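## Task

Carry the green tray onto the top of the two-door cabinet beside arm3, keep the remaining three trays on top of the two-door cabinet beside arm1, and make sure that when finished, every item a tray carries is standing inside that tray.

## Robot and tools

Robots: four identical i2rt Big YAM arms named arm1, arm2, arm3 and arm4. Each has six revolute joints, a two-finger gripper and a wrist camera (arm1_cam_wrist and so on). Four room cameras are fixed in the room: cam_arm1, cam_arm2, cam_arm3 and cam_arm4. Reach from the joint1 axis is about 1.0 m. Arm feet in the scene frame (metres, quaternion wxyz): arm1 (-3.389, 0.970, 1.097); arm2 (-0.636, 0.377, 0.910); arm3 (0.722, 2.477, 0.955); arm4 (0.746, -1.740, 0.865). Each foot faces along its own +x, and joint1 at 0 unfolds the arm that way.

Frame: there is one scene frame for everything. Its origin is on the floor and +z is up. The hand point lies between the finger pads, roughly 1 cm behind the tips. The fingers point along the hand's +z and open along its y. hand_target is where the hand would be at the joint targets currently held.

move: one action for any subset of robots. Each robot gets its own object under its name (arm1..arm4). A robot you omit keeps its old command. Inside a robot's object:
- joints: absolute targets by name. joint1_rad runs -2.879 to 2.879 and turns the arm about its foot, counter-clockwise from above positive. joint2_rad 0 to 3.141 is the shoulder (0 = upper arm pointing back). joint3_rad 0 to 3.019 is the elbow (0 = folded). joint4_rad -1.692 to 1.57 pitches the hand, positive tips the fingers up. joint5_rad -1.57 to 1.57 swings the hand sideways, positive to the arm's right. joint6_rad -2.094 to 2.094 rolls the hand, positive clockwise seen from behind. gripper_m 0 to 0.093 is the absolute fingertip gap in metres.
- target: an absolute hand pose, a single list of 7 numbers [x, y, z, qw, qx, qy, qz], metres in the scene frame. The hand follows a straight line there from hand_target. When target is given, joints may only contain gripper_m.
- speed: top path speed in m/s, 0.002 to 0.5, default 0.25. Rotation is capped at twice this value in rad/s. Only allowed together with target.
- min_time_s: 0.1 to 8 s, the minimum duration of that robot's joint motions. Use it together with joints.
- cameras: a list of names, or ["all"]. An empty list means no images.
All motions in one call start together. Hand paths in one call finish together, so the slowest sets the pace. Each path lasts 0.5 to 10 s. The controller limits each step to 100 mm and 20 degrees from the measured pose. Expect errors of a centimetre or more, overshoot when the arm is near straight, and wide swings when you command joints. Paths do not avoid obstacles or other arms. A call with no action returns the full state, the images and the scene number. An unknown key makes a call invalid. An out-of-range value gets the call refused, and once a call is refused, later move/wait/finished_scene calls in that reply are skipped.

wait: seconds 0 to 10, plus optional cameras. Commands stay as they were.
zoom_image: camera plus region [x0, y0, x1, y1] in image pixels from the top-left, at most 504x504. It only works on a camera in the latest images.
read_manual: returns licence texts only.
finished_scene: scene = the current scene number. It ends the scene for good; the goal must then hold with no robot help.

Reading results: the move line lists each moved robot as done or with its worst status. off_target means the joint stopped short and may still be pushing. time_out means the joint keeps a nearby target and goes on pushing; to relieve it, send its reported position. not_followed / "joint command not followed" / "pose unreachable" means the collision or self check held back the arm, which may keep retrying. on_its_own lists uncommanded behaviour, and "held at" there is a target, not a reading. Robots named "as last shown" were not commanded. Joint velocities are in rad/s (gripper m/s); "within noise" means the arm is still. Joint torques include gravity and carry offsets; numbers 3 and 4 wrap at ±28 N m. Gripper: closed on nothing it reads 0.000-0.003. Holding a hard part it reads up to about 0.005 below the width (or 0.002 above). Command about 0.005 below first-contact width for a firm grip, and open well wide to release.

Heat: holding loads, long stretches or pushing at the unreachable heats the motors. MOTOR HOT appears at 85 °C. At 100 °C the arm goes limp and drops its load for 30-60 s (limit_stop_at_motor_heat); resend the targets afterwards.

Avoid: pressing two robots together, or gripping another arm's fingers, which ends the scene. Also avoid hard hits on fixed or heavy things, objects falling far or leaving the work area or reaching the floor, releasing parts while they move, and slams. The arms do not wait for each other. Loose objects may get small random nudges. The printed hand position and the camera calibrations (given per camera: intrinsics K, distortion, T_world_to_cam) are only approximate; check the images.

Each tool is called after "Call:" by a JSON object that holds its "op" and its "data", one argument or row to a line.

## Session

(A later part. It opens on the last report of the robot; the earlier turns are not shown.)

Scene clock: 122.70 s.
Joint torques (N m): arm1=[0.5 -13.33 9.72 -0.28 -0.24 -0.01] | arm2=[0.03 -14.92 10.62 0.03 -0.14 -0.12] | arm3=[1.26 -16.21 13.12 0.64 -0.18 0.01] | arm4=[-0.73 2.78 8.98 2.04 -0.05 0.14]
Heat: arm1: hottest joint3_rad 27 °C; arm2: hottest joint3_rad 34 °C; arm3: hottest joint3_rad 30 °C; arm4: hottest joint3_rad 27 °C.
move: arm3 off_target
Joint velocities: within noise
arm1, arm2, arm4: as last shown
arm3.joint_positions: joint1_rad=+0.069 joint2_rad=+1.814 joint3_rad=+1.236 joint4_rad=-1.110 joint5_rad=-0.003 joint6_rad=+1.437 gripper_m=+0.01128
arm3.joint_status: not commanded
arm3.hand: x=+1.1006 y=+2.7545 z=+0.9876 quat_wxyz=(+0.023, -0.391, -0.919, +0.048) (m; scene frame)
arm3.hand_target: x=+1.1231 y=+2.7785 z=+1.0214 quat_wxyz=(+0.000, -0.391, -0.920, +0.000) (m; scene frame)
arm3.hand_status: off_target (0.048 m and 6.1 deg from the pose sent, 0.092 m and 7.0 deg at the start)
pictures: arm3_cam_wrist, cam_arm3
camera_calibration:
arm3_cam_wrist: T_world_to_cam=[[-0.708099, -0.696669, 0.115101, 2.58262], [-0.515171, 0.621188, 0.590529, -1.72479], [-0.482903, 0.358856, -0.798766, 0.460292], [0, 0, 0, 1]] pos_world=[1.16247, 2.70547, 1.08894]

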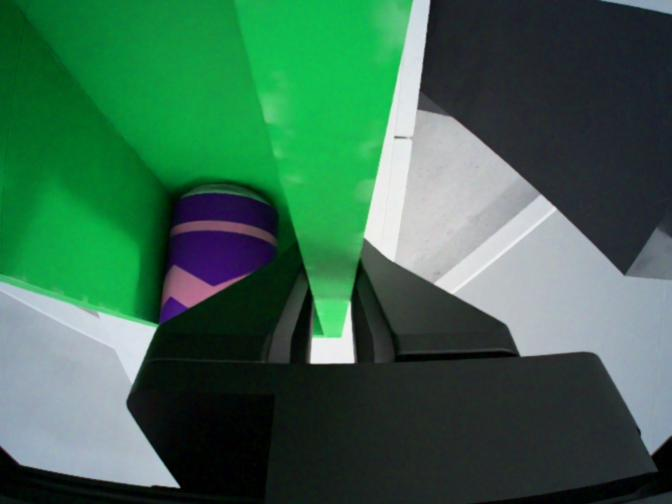

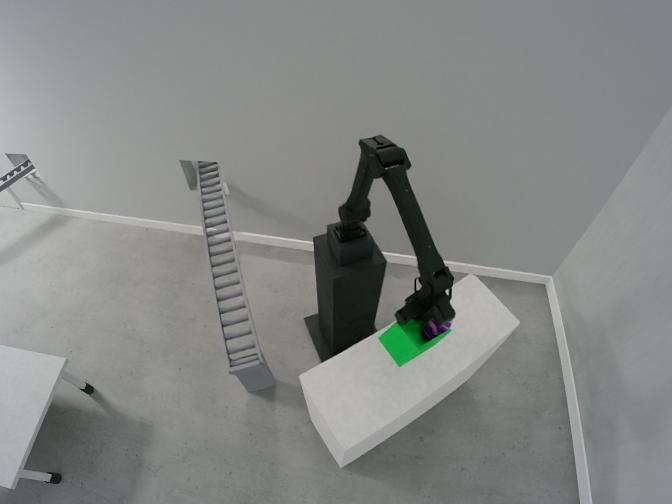

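Call:
{"op": "move", "data": {
  "arm3": {"target":[1.143,2.797,1.01,-0.02,0.391,0.920,-0.04],"speed":0.08},
  "cameras": ["cam_arm3"]
}}

Call:
{"op": "move", "data": {
  "arm3": {"target":[1.143,2.797,0.955,-0.01,0.391,0.920,-0.02],"speed":0.05},
  "cameras": ["arm3_cam_wrist","cam_arm3"]
}}

Call:
{"op": "zoom_image", "data": {
  "camera": "cam_arm3",
  "region": [350, 260, 480, 390]
}}

Scene clock: 124.60 s.
Joint torques (N m): arm1=[0.5 -13.33 9.7 -0.28 -0.24 -0.01] | arm2=[0.09 -14.97 10.63 0.03 -0.15 -0.12] | arm3=[1.26 -17.32 13.91 -0.68 -0.06 -0.01] | arm4=[-0.73 2.78 8.96 2.03 -0.05 0.14]
Heat: arm1: hottest joint3_rad 27 °C; arm2: hottest joint3_rad 34 °C; arm3: hottest joint3_rad 30 °C; arm4: hottest joint3_rad 27 °C.
move: arm3 off_target
Joint velocities: within noise
arm1.joint_positions: joint1_rad=+1.790 joint2_rad=+2.026 joint3_rad=+1.354 joint4_rad=-0.914 joint5_rad=+0.009 joint6_rad=-1.486 gripper_m=+0.03396
arm1.joint_status: not commanded
arm1.hand: x=-3.3450 y=+0.4266 z=+1.0609 quat_wxyz=(-0.001, +0.001, +1.000, -0.001) (m; scene frame)
arm1.hand_target: x=-3.3400 y=+0.4202 z=+1.0599 quat_wxyz=(+0.000, +0.000, +1.000, +0.000) (m; scene frame)
arm1.hand_status: not commanded
arm2.joint_positions: joint1_rad=-0.965 joint2_rad=+1.860 joint3_rad=+1.337 joint4_rad=-1.085 joint5_rad=+0.011 joint6_rad=-1.515 gripper_m=+0.03395
arm2.joint_status: not commanded
arm2.hand: x=-0.9249 y=+0.8052 z=+0.9463 quat_wxyz=(+0.017, +0.963, +0.269, +0.007) (m; scene frame)
arm2.hand_target: x=-0.9366 y=+0.8193 z=+0.9602 quat_wxyz=(+0.000, +0.963, +0.271, +0.000) (m; scene frame)
arm2.hand_status: not commanded
arm3.joint_positions: joint1_rad=+0.076 joint2_rad=+1.931 joint3_rad=+1.372 joint4_rad=-1.197 joint5_rad=-0.002 joint6_rad=+1.445 gripper_m=+0.01128
arm3.joint_status: not commanded
arm3.hand: x=+1.1208 y=+2.7731 z=+0.9756 quat_wxyz=(+0.039, -0.391, -0.916, +0.078) (m; scene frame)
arm3.hand_target: x=+1.1410 y=+2.7954 z=+1.0107 quat_wxyz=(+0.020, -0.391, -0.919, +0.040) (m; scene frame)
arm3.hand_status: off_target (0.047 m and 4.9 deg from the pose sent, 0.064 m and 1.0 deg at the start)
arm4.joint_positions: joint1_rad=-0.546 joint2_rad=+0.615 joint3_rad=+1.544 joint4_rad=-1.256 joint5_rad=-0.261 joint6_rad=-0.380 gripper_m=+0.09396
arm4.joint_status: not commanded
arm4.hand: x=+0.8806 y=-1.9065 z=+1.4980 quat_wxyz=(-0.502, -0.207, -0.782, +0.305) (m; scene frame)
arm4.hand_target: x=+0.8787 y=-1.9029 z=+1.5072 quat_wxyz=(-0.508, -0.204, -0.776, +0.312) (m; scene frame)
arm4.hand_status: not commanded
pictures: cam_arm3

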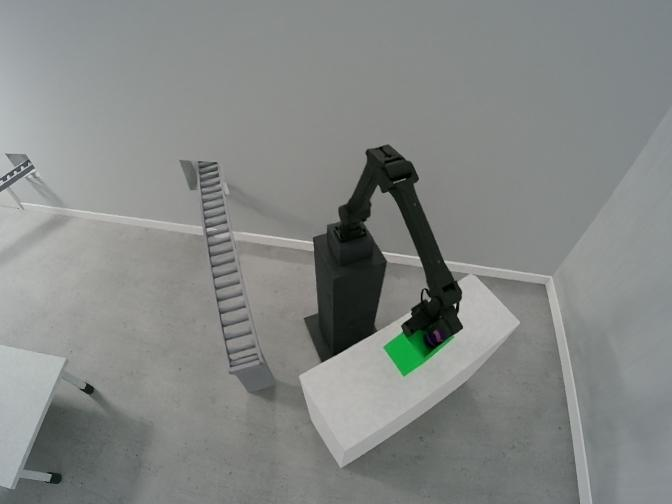

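Scene clock: 126.30 s.
Joint torques (N m): arm1=[0.5 -13.27 9.69 -0.28 -0.25 -0.01] | arm2=[0.03 -14.92 10.62 0.03 -0.14 -0.12] | arm3=[1.38 -16.73 9.06 0.83 0.03 0] | arm4=[-0.73 2.78 8.96 2.03 -0.05 0.14]
Heat: arm1: hottest joint3_rad 27 °C; arm2: hottest joint3_rad 34 °C; arm3: hottest joint3_rad 30 °C; arm4: hottest joint3_rad 27 °C.
move: arm3 off_target
Joint velocities: within noise
arm1, arm2, arm4: as last shown
arm3.joint_positions: joint1_rad=+0.077 joint2_rad=+1.971 joint3_rad=+1.342 joint4_rad=-1.047 joint5_rad=-0.006 joint6_rad=+1.445 gripper_m=+0.01128
arm3.joint_status: not commanded
arm3.hand: x=+1.1347 y=+2.7846 z=+0.9426 quat_wxyz=(+0.021, -0.391, -0.919, +0.042) (m; scene frame)
arm3.hand_target: x=+1.1427 y=+2.7968 z=+0.9553 quat_wxyz=(+0.010, -0.391, -0.920, +0.020) (m; scene frame)
arm3.hand_status: off_target (0.019 m and 2.8 deg from the pose sent, 0.039 m and 7.4 deg at the start)
pictures: arm3_cam_wrist, cam_arm3
camera_calibration:
arm3_cam_wrist: T_world_to_cam=[[-0.70938, -0.697233, 0.103178, 2.6472], [-0.519704, 0.616313, 0.591664, -1.68169], [-0.476117, 0.366092, -0.799555, 0.402953], [0, 0, 0, 1]] pos_world=[1.19574, 2.73465, 1.04405]

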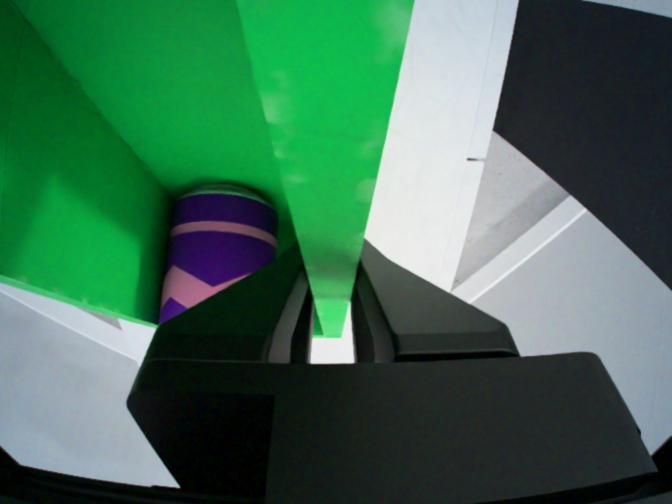

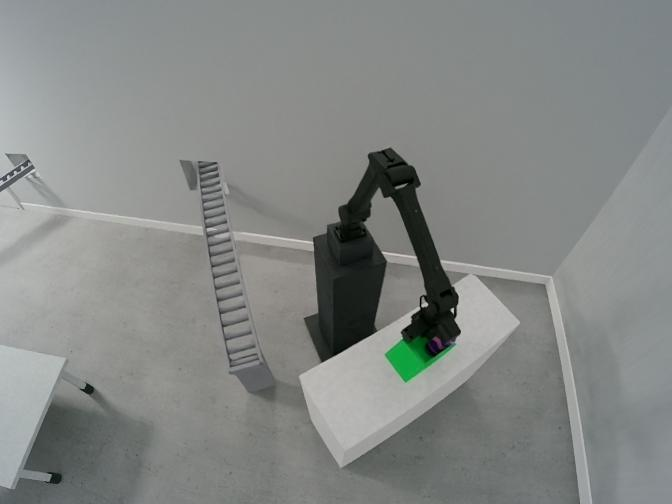

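Scaled by 3.877 from the camera's 672x504 image, which has a finer 960x720 frame.

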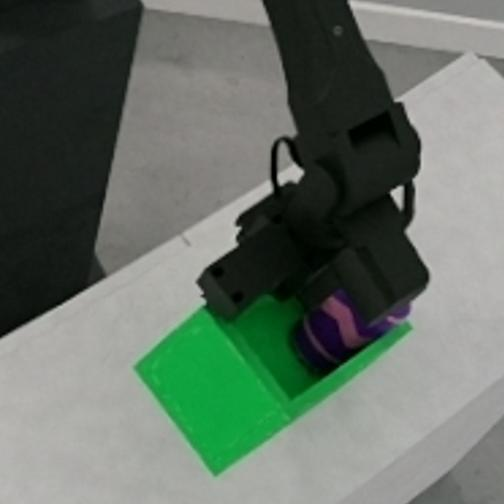

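Call:
{"op": "move", "data": {
  "arm3": {"target":[1.143,2.797,0.90,-0.005,0.391,0.920,-0.01],"speed":0.05},
  "cameras": ["arm3_cam_wrist","cam_arm3"]
}}

Call:
{"op": "zoom_image", "data": {
  "camera": "cam_arm3",
  "region": [350, 260, 480, 390]
}}

Scene clock: 128.47 s.
Joint torques (N m): arm1=[0.5 -13.33 9.69 -0.28 -0.24 -0.01] | arm2=[0.09 -14.92 10.63 0.03 -0.14 -0.12] | arm3=[1.32 -14.33 7.28 0.47 0.29 -0.02] | arm4=[-0.73 2.84 8.96 2.03 -0.05 0.13]
Heat: arm1: hottest joint3_rad 27 °C; arm2: hottest joint3_rad 34 °C; arm3: hottest joint3_rad 30 °C; arm4: hottest joint3_rad 27 °C.
move: arm3 off_target
Joint velocities: within noise
arm1, arm2, arm4: as last shown
arm3.joint_positions: joint1_rad=+0.077 joint2_rad=+2.007 joint3_rad=+1.307 joint4_rad=-0.884 joint5_rad=-0.014 joint6_rad=+1.449 gripper_m=+0.01128
arm3.joint_status: not commanded
arm3.hand: x=+1.1487 y=+2.7962 z=+0.9125 quat_wxyz=(+0.001, -0.393, -0.919, +0.000) (m; scene frame)
arm3.hand_target: x=+1.1428 y=+2.7967 z=+0.9002 quat_wxyz=(+0.005, -0.391, -0.920, +0.010) (m; scene frame)
arm3.hand_status: off_target (0.014 m and 1.3 deg from the pose sent, 0.045 m and 4.1 deg at the start)
pictures: arm3_cam_wrist, cam_arm3
camera_calibration:
arm3_cam_wrist: T_world_to_cam=[[-0.715771, -0.698257, 0.0104068, 2.76311], [-0.558694, 0.581521, 0.59135, -1.5214], [-0.418966, 0.417457, -0.806348, 0.178269], [0, 0, 0, 1]] pos_world=[1.20244, 2.73967, 1.01467]

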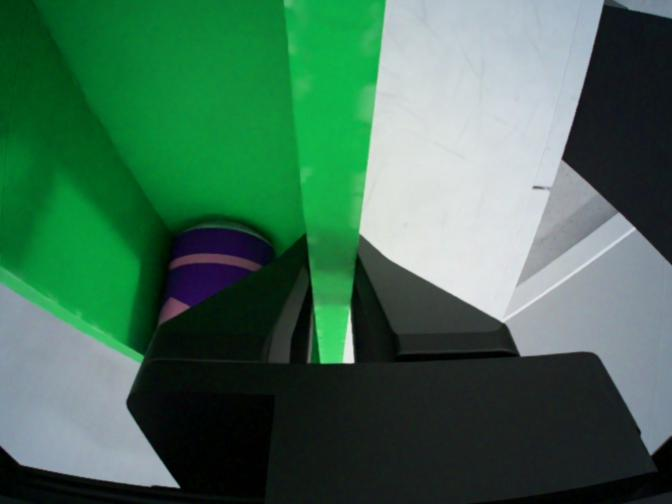

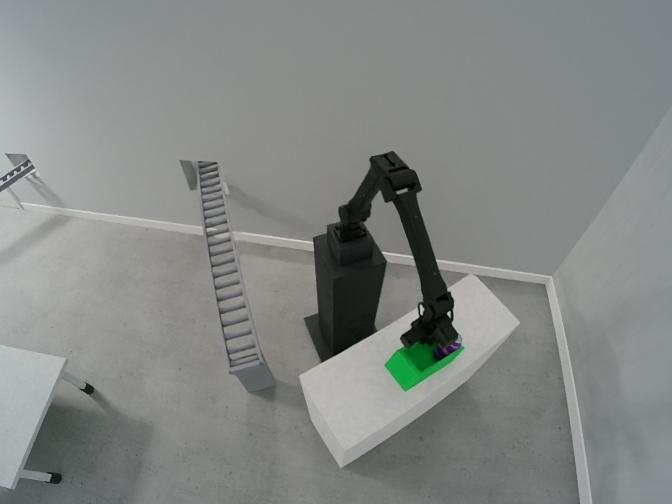

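Scaled by 3.877 from the camera's 672x504 image, which has a finer 960x720 frame.

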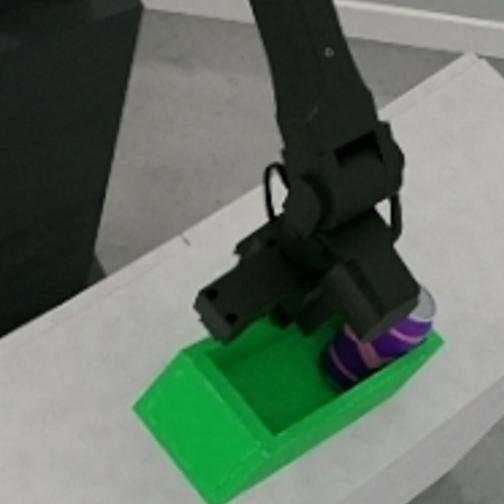

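Call:
{"op": "move", "data": {
  "arm3": {"target":[1.138,2.791,0.865,0,0.391,0.920,0],"speed":0.05},
  "cameras": ["cam_arm3"]
}}

Call:
{"op": "zoom_image", "data": {
  "camera": "cam_arm3",
  "region": [350, 260, 480, 390]
}}

Call:
{"op": "move", "data": {
  "arm3": {"target":[1.136,2.789,0.835,0,0.391,0.920,0],"speed":0.05},
  "cameras": ["arm3_cam_wrist","cam_arm3"]
}}

Call:
{"op": "zoom_image", "data": {
  "camera": "cam_arm3",
  "region": [350, 260, 480, 390]
}}

Scene clock: 130.30 s.
Joint torques (N m): arm1=[0.5 -13.33 9.7 -0.28 -0.24 -0.01] | arm2=[0.09 -14.92 10.63 0.05 -0.15 -0.12] | arm3=[0.97 -15.21 6.9 0.5 0.31 -0.08] | arm4=[-0.73 2.78 8.96 2.03 -0.05 0.14]
Heat: arm1: hottest joint3_rad 27 °C; arm2: hottest joint3_rad 34 °C; arm3: hottest joint3_rad 30 °C; arm4: hottest joint3_rad 27 °C.
move: arm3 done
Joint velocities: within noise
arm1, arm2, arm4: as last shown
arm3.joint_positions: joint1_rad=+0.077 joint2_rad=+2.059 joint3_rad=+1.247 joint4_rad=-0.767 joint5_rad=-0.016 joint6_rad=+1.451 gripper_m=+0.01128
arm3.joint_status: not commanded
arm3.hand: x=+1.1397 y=+2.7892 z=+0.8695 quat_wxyz=(+0.001, -0.395, -0.919, -0.003) (m; scene frame)
arm3.hand_target: x=+1.1379 y=+2.7909 z=+0.8649 quat_wxyz=(+0.000, -0.391, -0.920, +0.000) (m; scene frame)
arm3.hand_status: done (0.005 m and 0.5 deg from the pose sent, 0.049 m and 0.3 deg at the start)
pictures: cam_arm3

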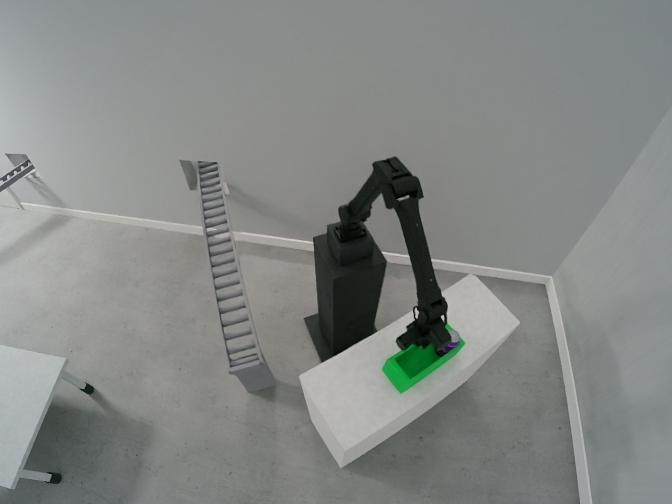

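Scaled by 3.877 from the camera's 672x504 image, which has a finer 960x720 frame.

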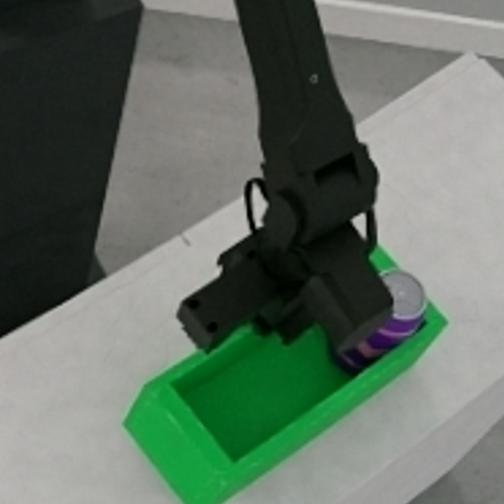

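Scene clock: 131.40 s.
Joint torques (N m): arm1=[0.5 -13.27 9.69 -0.27 -0.24 -0.01] | arm2=[0.09 -14.92 10.62 0.02 -0.14 -0.13] | arm3=[1.03 -13.92 6.3 1.06 0.32 -0.08] | arm4=[-0.73 2.78 8.98 2.03 -0.05 0.14]
Heat: arm1: hottest joint3_rad 27 °C; arm2: hottest joint3_rad 34 °C; arm3: hottest joint3_rad 30 °C; arm4: hottest joint3_rad 27 °C.
move: arm3 off_target
Joint velocities: within noise
arm1, arm2, arm4: as last shown
arm3.joint_positions: joint1_rad=+0.077 joint2_rad=+2.094 joint3_rad=+1.238 joint4_rad=-0.714 joint5_rad=-0.016 joint6_rad=+1.451 gripper_m=+0.01128
arm3.joint_status: not commanded
arm3.hand: x=+1.1400 y=+2.7892 z=+0.8495 quat_wxyz=(-0.001, -0.395, -0.919, -0.007) (m; scene frame)
arm3.hand_target: x=+1.1357 y=+2.7887 z=+0.8354 quat_wxyz=(+0.000, -0.391, -0.920, +0.000) (m; scene frame)
arm3.hand_status: off_target (0.015 m and 0.9 deg from the pose sent, 0.035 m and 0.6 deg at the start)
pictures: arm3_cam_wrist, cam_arm3
camera_calibration:
arm3_cam_wrist: T_world_to_cam=[[-0.717532, -0.696517, -0.00351168, 2.76164], [-0.563125, 0.577133, 0.591445, -1.46768], [-0.409925, 0.426358, -0.806337, 0.0915586], [0, 0, 0, 1]] pos_world=[1.19261, 2.73153, 0.951575]

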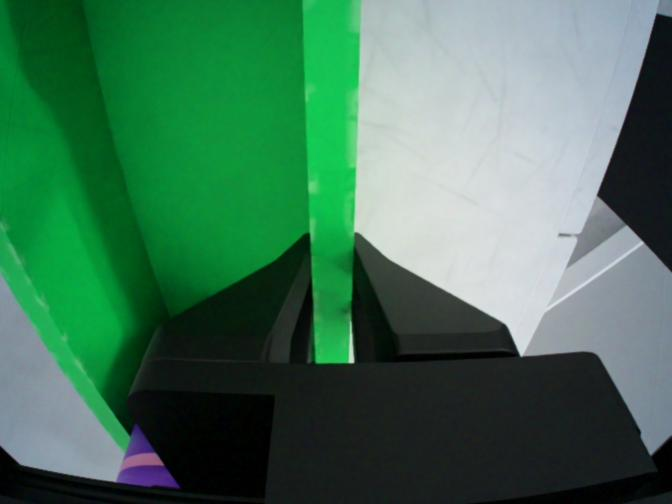

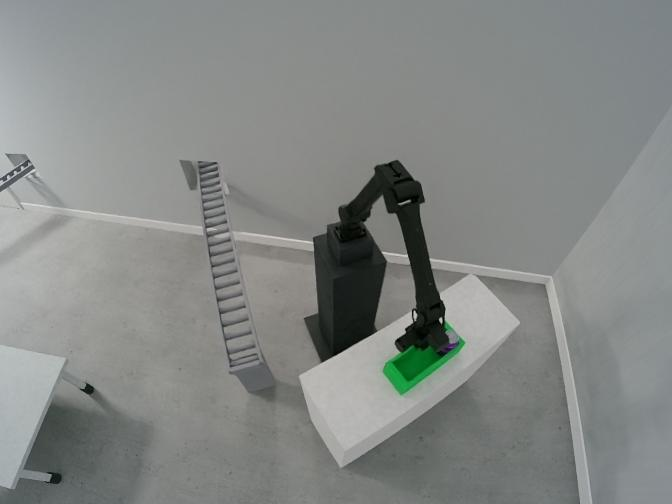

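Scaled by 3.877 from the camera's 672x504 image, which has a finer 960x720 frame.

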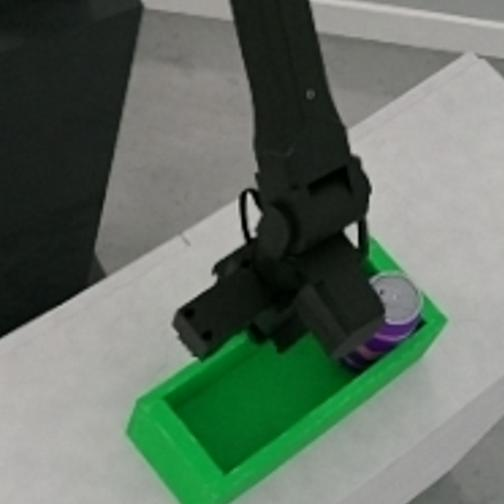

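Call:
{"op": "move", "data": {
  "arm3": {"target":[1.137,2.788,0.812,0,0.391,0.920,0],"speed":0.05}
}}

Call:
{"op": "move", "data": {
  "arm3": {"target":[1.139,2.789,0.832,0,0.391,0.920,0],"speed":0.05}
}}

Call:
{"op": "move", "data": {
  "arm3": {"joints":{"gripper_m":0.03}},
  "cameras": ["arm3_cam_wrist","cam_arm3"]
}}

Call:
{"op": "zoom_image", "data": {
  "camera": "cam_arm3",
  "region": [350, 260, 480, 390]
}}

Scene clock: 132.77 s.
Joint torques (N m): arm1=[0.5 -13.27 9.69 -0.28 -0.24 -0.01] | arm2=[0.03 -14.92 10.62 0.06 -0.14 -0.12] | arm3=[1.03 -11.11 5.97 2.39 0.32 -0.11] | arm4=[-0.73 2.78 8.98 2.03 -0.05 0.14]
Heat: arm1: hottest joint3_rad 27 °C; arm2: hottest joint3_rad 34 °C; arm3: hottest joint3_rad 30 °C; arm4: hottest joint3_rad 27 °C.
move: arm3 off_target
Joint velocities: within noise
arm1, arm2, arm4: as last shown
arm3.joint_positions: joint1_rad=+0.077 joint2_rad=+2.095 joint3_rad=+1.238 joint4_rad=-0.699 joint5_rad=-0.017 joint6_rad=+1.451 gripper_m=+0.01127
arm3.joint_status: not commanded
arm3.hand: x=+1.1427 y=+2.7912 z=+0.8490 quat_wxyz=(-0.005, -0.394, -0.919, -0.013) (m; scene frame)
arm3.hand_target: x=+1.1351 y=+2.7866 z=+0.8142 quat_wxyz=(+0.000, -0.391, -0.920, +0.000) (m; scene frame)
arm3.hand_status: off_target (0.038 m and 1.6 deg from the pose sent, 0.038 m and 0.9 deg at the start)
pictures: none

Scene clock: 133.73 s.
Joint torques (N m): arm1=[0.5 -13.27 9.7 -0.27 -0.24 -0.01] | arm2=[0.03 -14.92 10.62 0.03 -0.14 -0.12] | arm3=[0.79 -13.45 6.98 0.61 0.3 -0.11] | arm4=[-0.73 2.78 8.96 2.03 -0.05 0.14]
Heat: arm1: hottest joint3_rad 27 °C; arm2: hottest joint3_rad 34 °C; arm3: hottest joint3_rad 30 °C; arm4: hottest joint3_rad 27 °C.
move: arm3 off_target
Joint velocities: within noise
arm1, arm2, arm4: as last shown
arm3.joint_positions: joint1_rad=+0.077 joint2_rad=+2.095 joint3_rad=+1.238 joint4_rad=-0.700 joint5_rad=-0.016 joint6_rad=+1.451 gripper_m=+0.01127
arm3.joint_status: not commanded
arm3.hand: x=+1.1426 y=+2.7911 z=+0.8490 quat_wxyz=(-0.005, -0.394, -0.919, -0.012) (m; scene frame)
arm3.hand_target: x=+1.1386 y=+2.7886 z=+0.8325 quat_wxyz=(+0.000, -0.391, -0.920, +0.000) (m; scene frame)
arm3.hand_status: off_target (0.017 m and 1.5 deg from the pose sent, 0.018 m and 1.6 deg at the start)
pictures: none

Scene clock: 134.47 s.
Joint torques (N m): arm1=[0.5 -13.27 9.7 -0.28 -0.24 -0.01] | arm2=[0.09 -14.92 10.62 0.02 -0.14 -0.12] | arm3=[0.73 -15.27 6.67 0.51 0.22 -0.11] | arm4=[-0.73 2.84 8.96 2.02 -0.05 0.14]
Heat: arm1: hottest joint3_rad 27 °C; arm2: hottest joint3_rad 34 °C; arm3: hottest joint3_rad 29 °C; arm4: hottest joint3_rad 27 °C.
move: arm3 done
Joint velocities: within noise
arm1, arm2, arm4: as last shown
arm3.joint_positions: joint1_rad=+0.077 joint2_rad=+2.124 joint3_rad=+1.238 joint4_rad=-0.700 joint5_rad=-0.014 joint6_rad=+1.451 gripper_m=+0.02993
arm3.joint_status: all done
arm3.hand: x=+1.1371 y=+2.7866 z=+0.8344 quat_wxyz=(+0.002, -0.394, -0.919, +0.001) (m; scene frame)
arm3.hand_target: x=+1.1386 y=+2.7887 z=+0.8325 quat_wxyz=(+0.000, -0.391, -0.920, +0.000) (m; scene frame)
arm3.hand_status: not commanded
pictures: arm3_cam_wrist, cam_arm3
camera_calibration:
arm3_cam_wrist: T_world_to_cam=[[-0.717351, -0.696597, 0.0126721, 2.74428], [-0.556445, 0.583779, 0.591245, -1.48487], [-0.419257, 0.417079, -0.806392, 0.115862], [0, 0, 0, 1]] pos_world=[1.19094, 2.73017, 0.936574]

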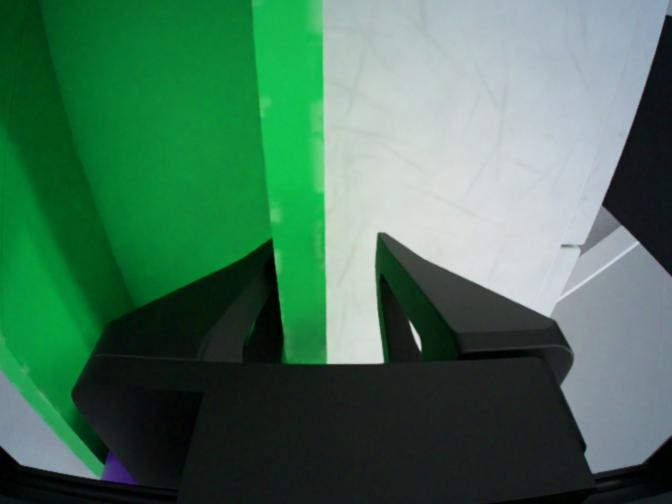

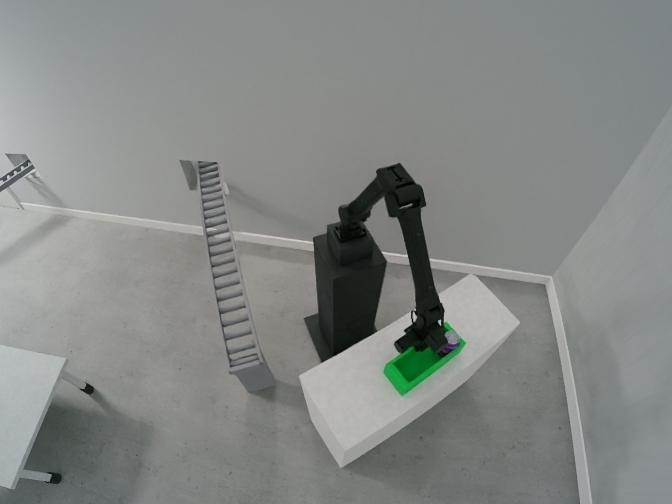

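Scaled by 3.877 from the camera's 672x504 image, which has a finer 960x720 frame.

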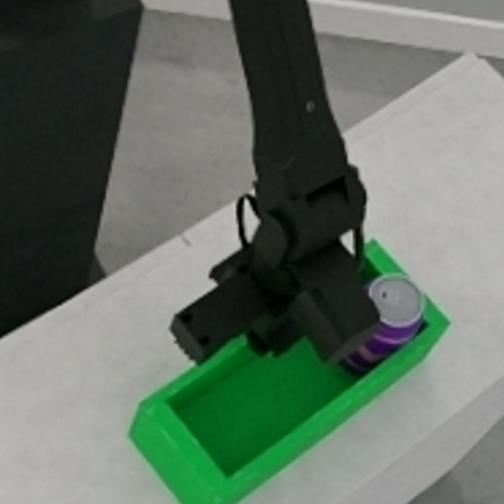

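Call:
{"op": "move", "data": {
  "arm3": {"target":[1.138,2.788,1.04,0,0.391,0.920,0],"speed":0.12},
  "cameras": ["cam_arm3","cam_arm1"]
}}

Scene clock: 137.73 s.
Joint torques (N m): arm1=[0.5 -13.33 9.69 -0.27 -0.24 -0.01] | arm2=[0.09 -14.92 10.62 0.03 -0.15 -0.12] | arm3=[0.5 -15.38 12.14 -0.27 0.23 -0.15] | arm4=[-0.73 2.84 8.96 2.03 -0.05 0.14]
Heat: arm1: hottest joint3_rad 27 °C; arm2: hottest joint3_rad 34 °C; arm3: hottest joint3_rad 29 °C; arm4: hottest joint3_rad 27 °C.
move: arm3 off_target
Joint velocities: within noise
arm1.joint_positions: joint1_rad=+1.790 joint2_rad=+2.026 joint3_rad=+1.354 joint4_rad=-0.914 joint5_rad=+0.009 joint6_rad=-1.486 gripper_m=+0.03396
arm1.joint_status: not commanded
arm1.hand: x=-3.3450 y=+0.4266 z=+1.0609 quat_wxyz=(-0.001, +0.001, +1.000, -0.001) (m; scene frame)
arm1.hand_target: x=-3.3400 y=+0.4202 z=+1.0599 quat_wxyz=(+0.000, +0.000, +1.000, +0.000) (m; scene frame)
arm1.hand_status: not commanded
arm2.joint_positions: joint1_rad=-0.965 joint2_rad=+1.860 joint3_rad=+1.337 joint4_rad=-1.085 joint5_rad=+0.011 joint6_rad=-1.515 gripper_m=+0.03395
arm2.joint_status: not commanded
arm2.hand: x=-0.9249 y=+0.8052 z=+0.9463 quat_wxyz=(+0.017, +0.963, +0.269, +0.007) (m; scene frame)
arm2.hand_target: x=-0.9366 y=+0.8193 z=+0.9602 quat_wxyz=(+0.000, +0.963, +0.271, +0.000) (m; scene frame)
arm2.hand_status: not commanded
arm3.joint_positions: joint1_rad=+0.077 joint2_rad=+1.814 joint3_rad=+1.335 joint4_rad=-1.149 joint5_rad=-0.014 joint6_rad=+1.451 gripper_m=+0.02995
arm3.joint_status: not commanded
arm3.hand: x=+1.1241 y=+2.7795 z=+1.0195 quat_wxyz=(+0.012, -0.395, -0.919, +0.019) (m; scene frame)
arm3.hand_target: x=+1.1374 y=+2.7875 z=+1.0402 quat_wxyz=(+0.000, -0.391, -0.920, +0.000) (m; scene frame)
arm3.hand_status: off_target (0.026 m and 2.6 deg from the pose sent, 0.206 m and 0.5 deg at the start)
arm4.joint_positions: joint1_rad=-0.546 joint2_rad=+0.615 joint3_rad=+1.544 joint4_rad=-1.256 joint5_rad=-0.261 joint6_rad=-0.380 gripper_m=+0.09396
arm4.joint_status: not commanded
arm4.hand: x=+0.8806 y=-1.9065 z=+1.4980 quat_wxyz=(-0.502, -0.207, -0.782, +0.305) (m; scene frame)
arm4.hand_target: x=+0.8787 y=-1.9029 z=+1.5072 quat_wxyz=(-0.508, -0.204, -0.776, +0.312) (m; scene frame)
arm4.hand_status: not commanded
pictures: cam_arm1, cam_arm3

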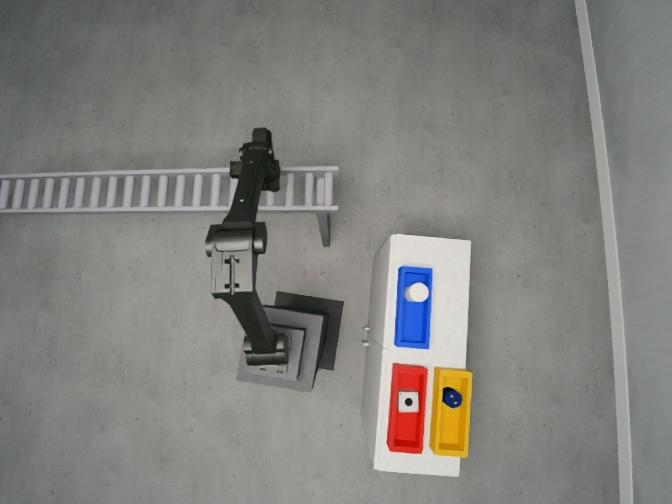

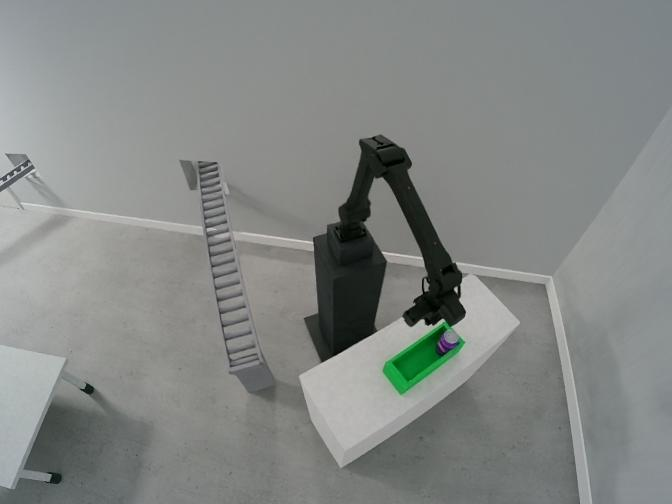

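Call:
{"op": "finished_scene", "data": {
  "scene": 2
}}

The scene is finished: the task was done.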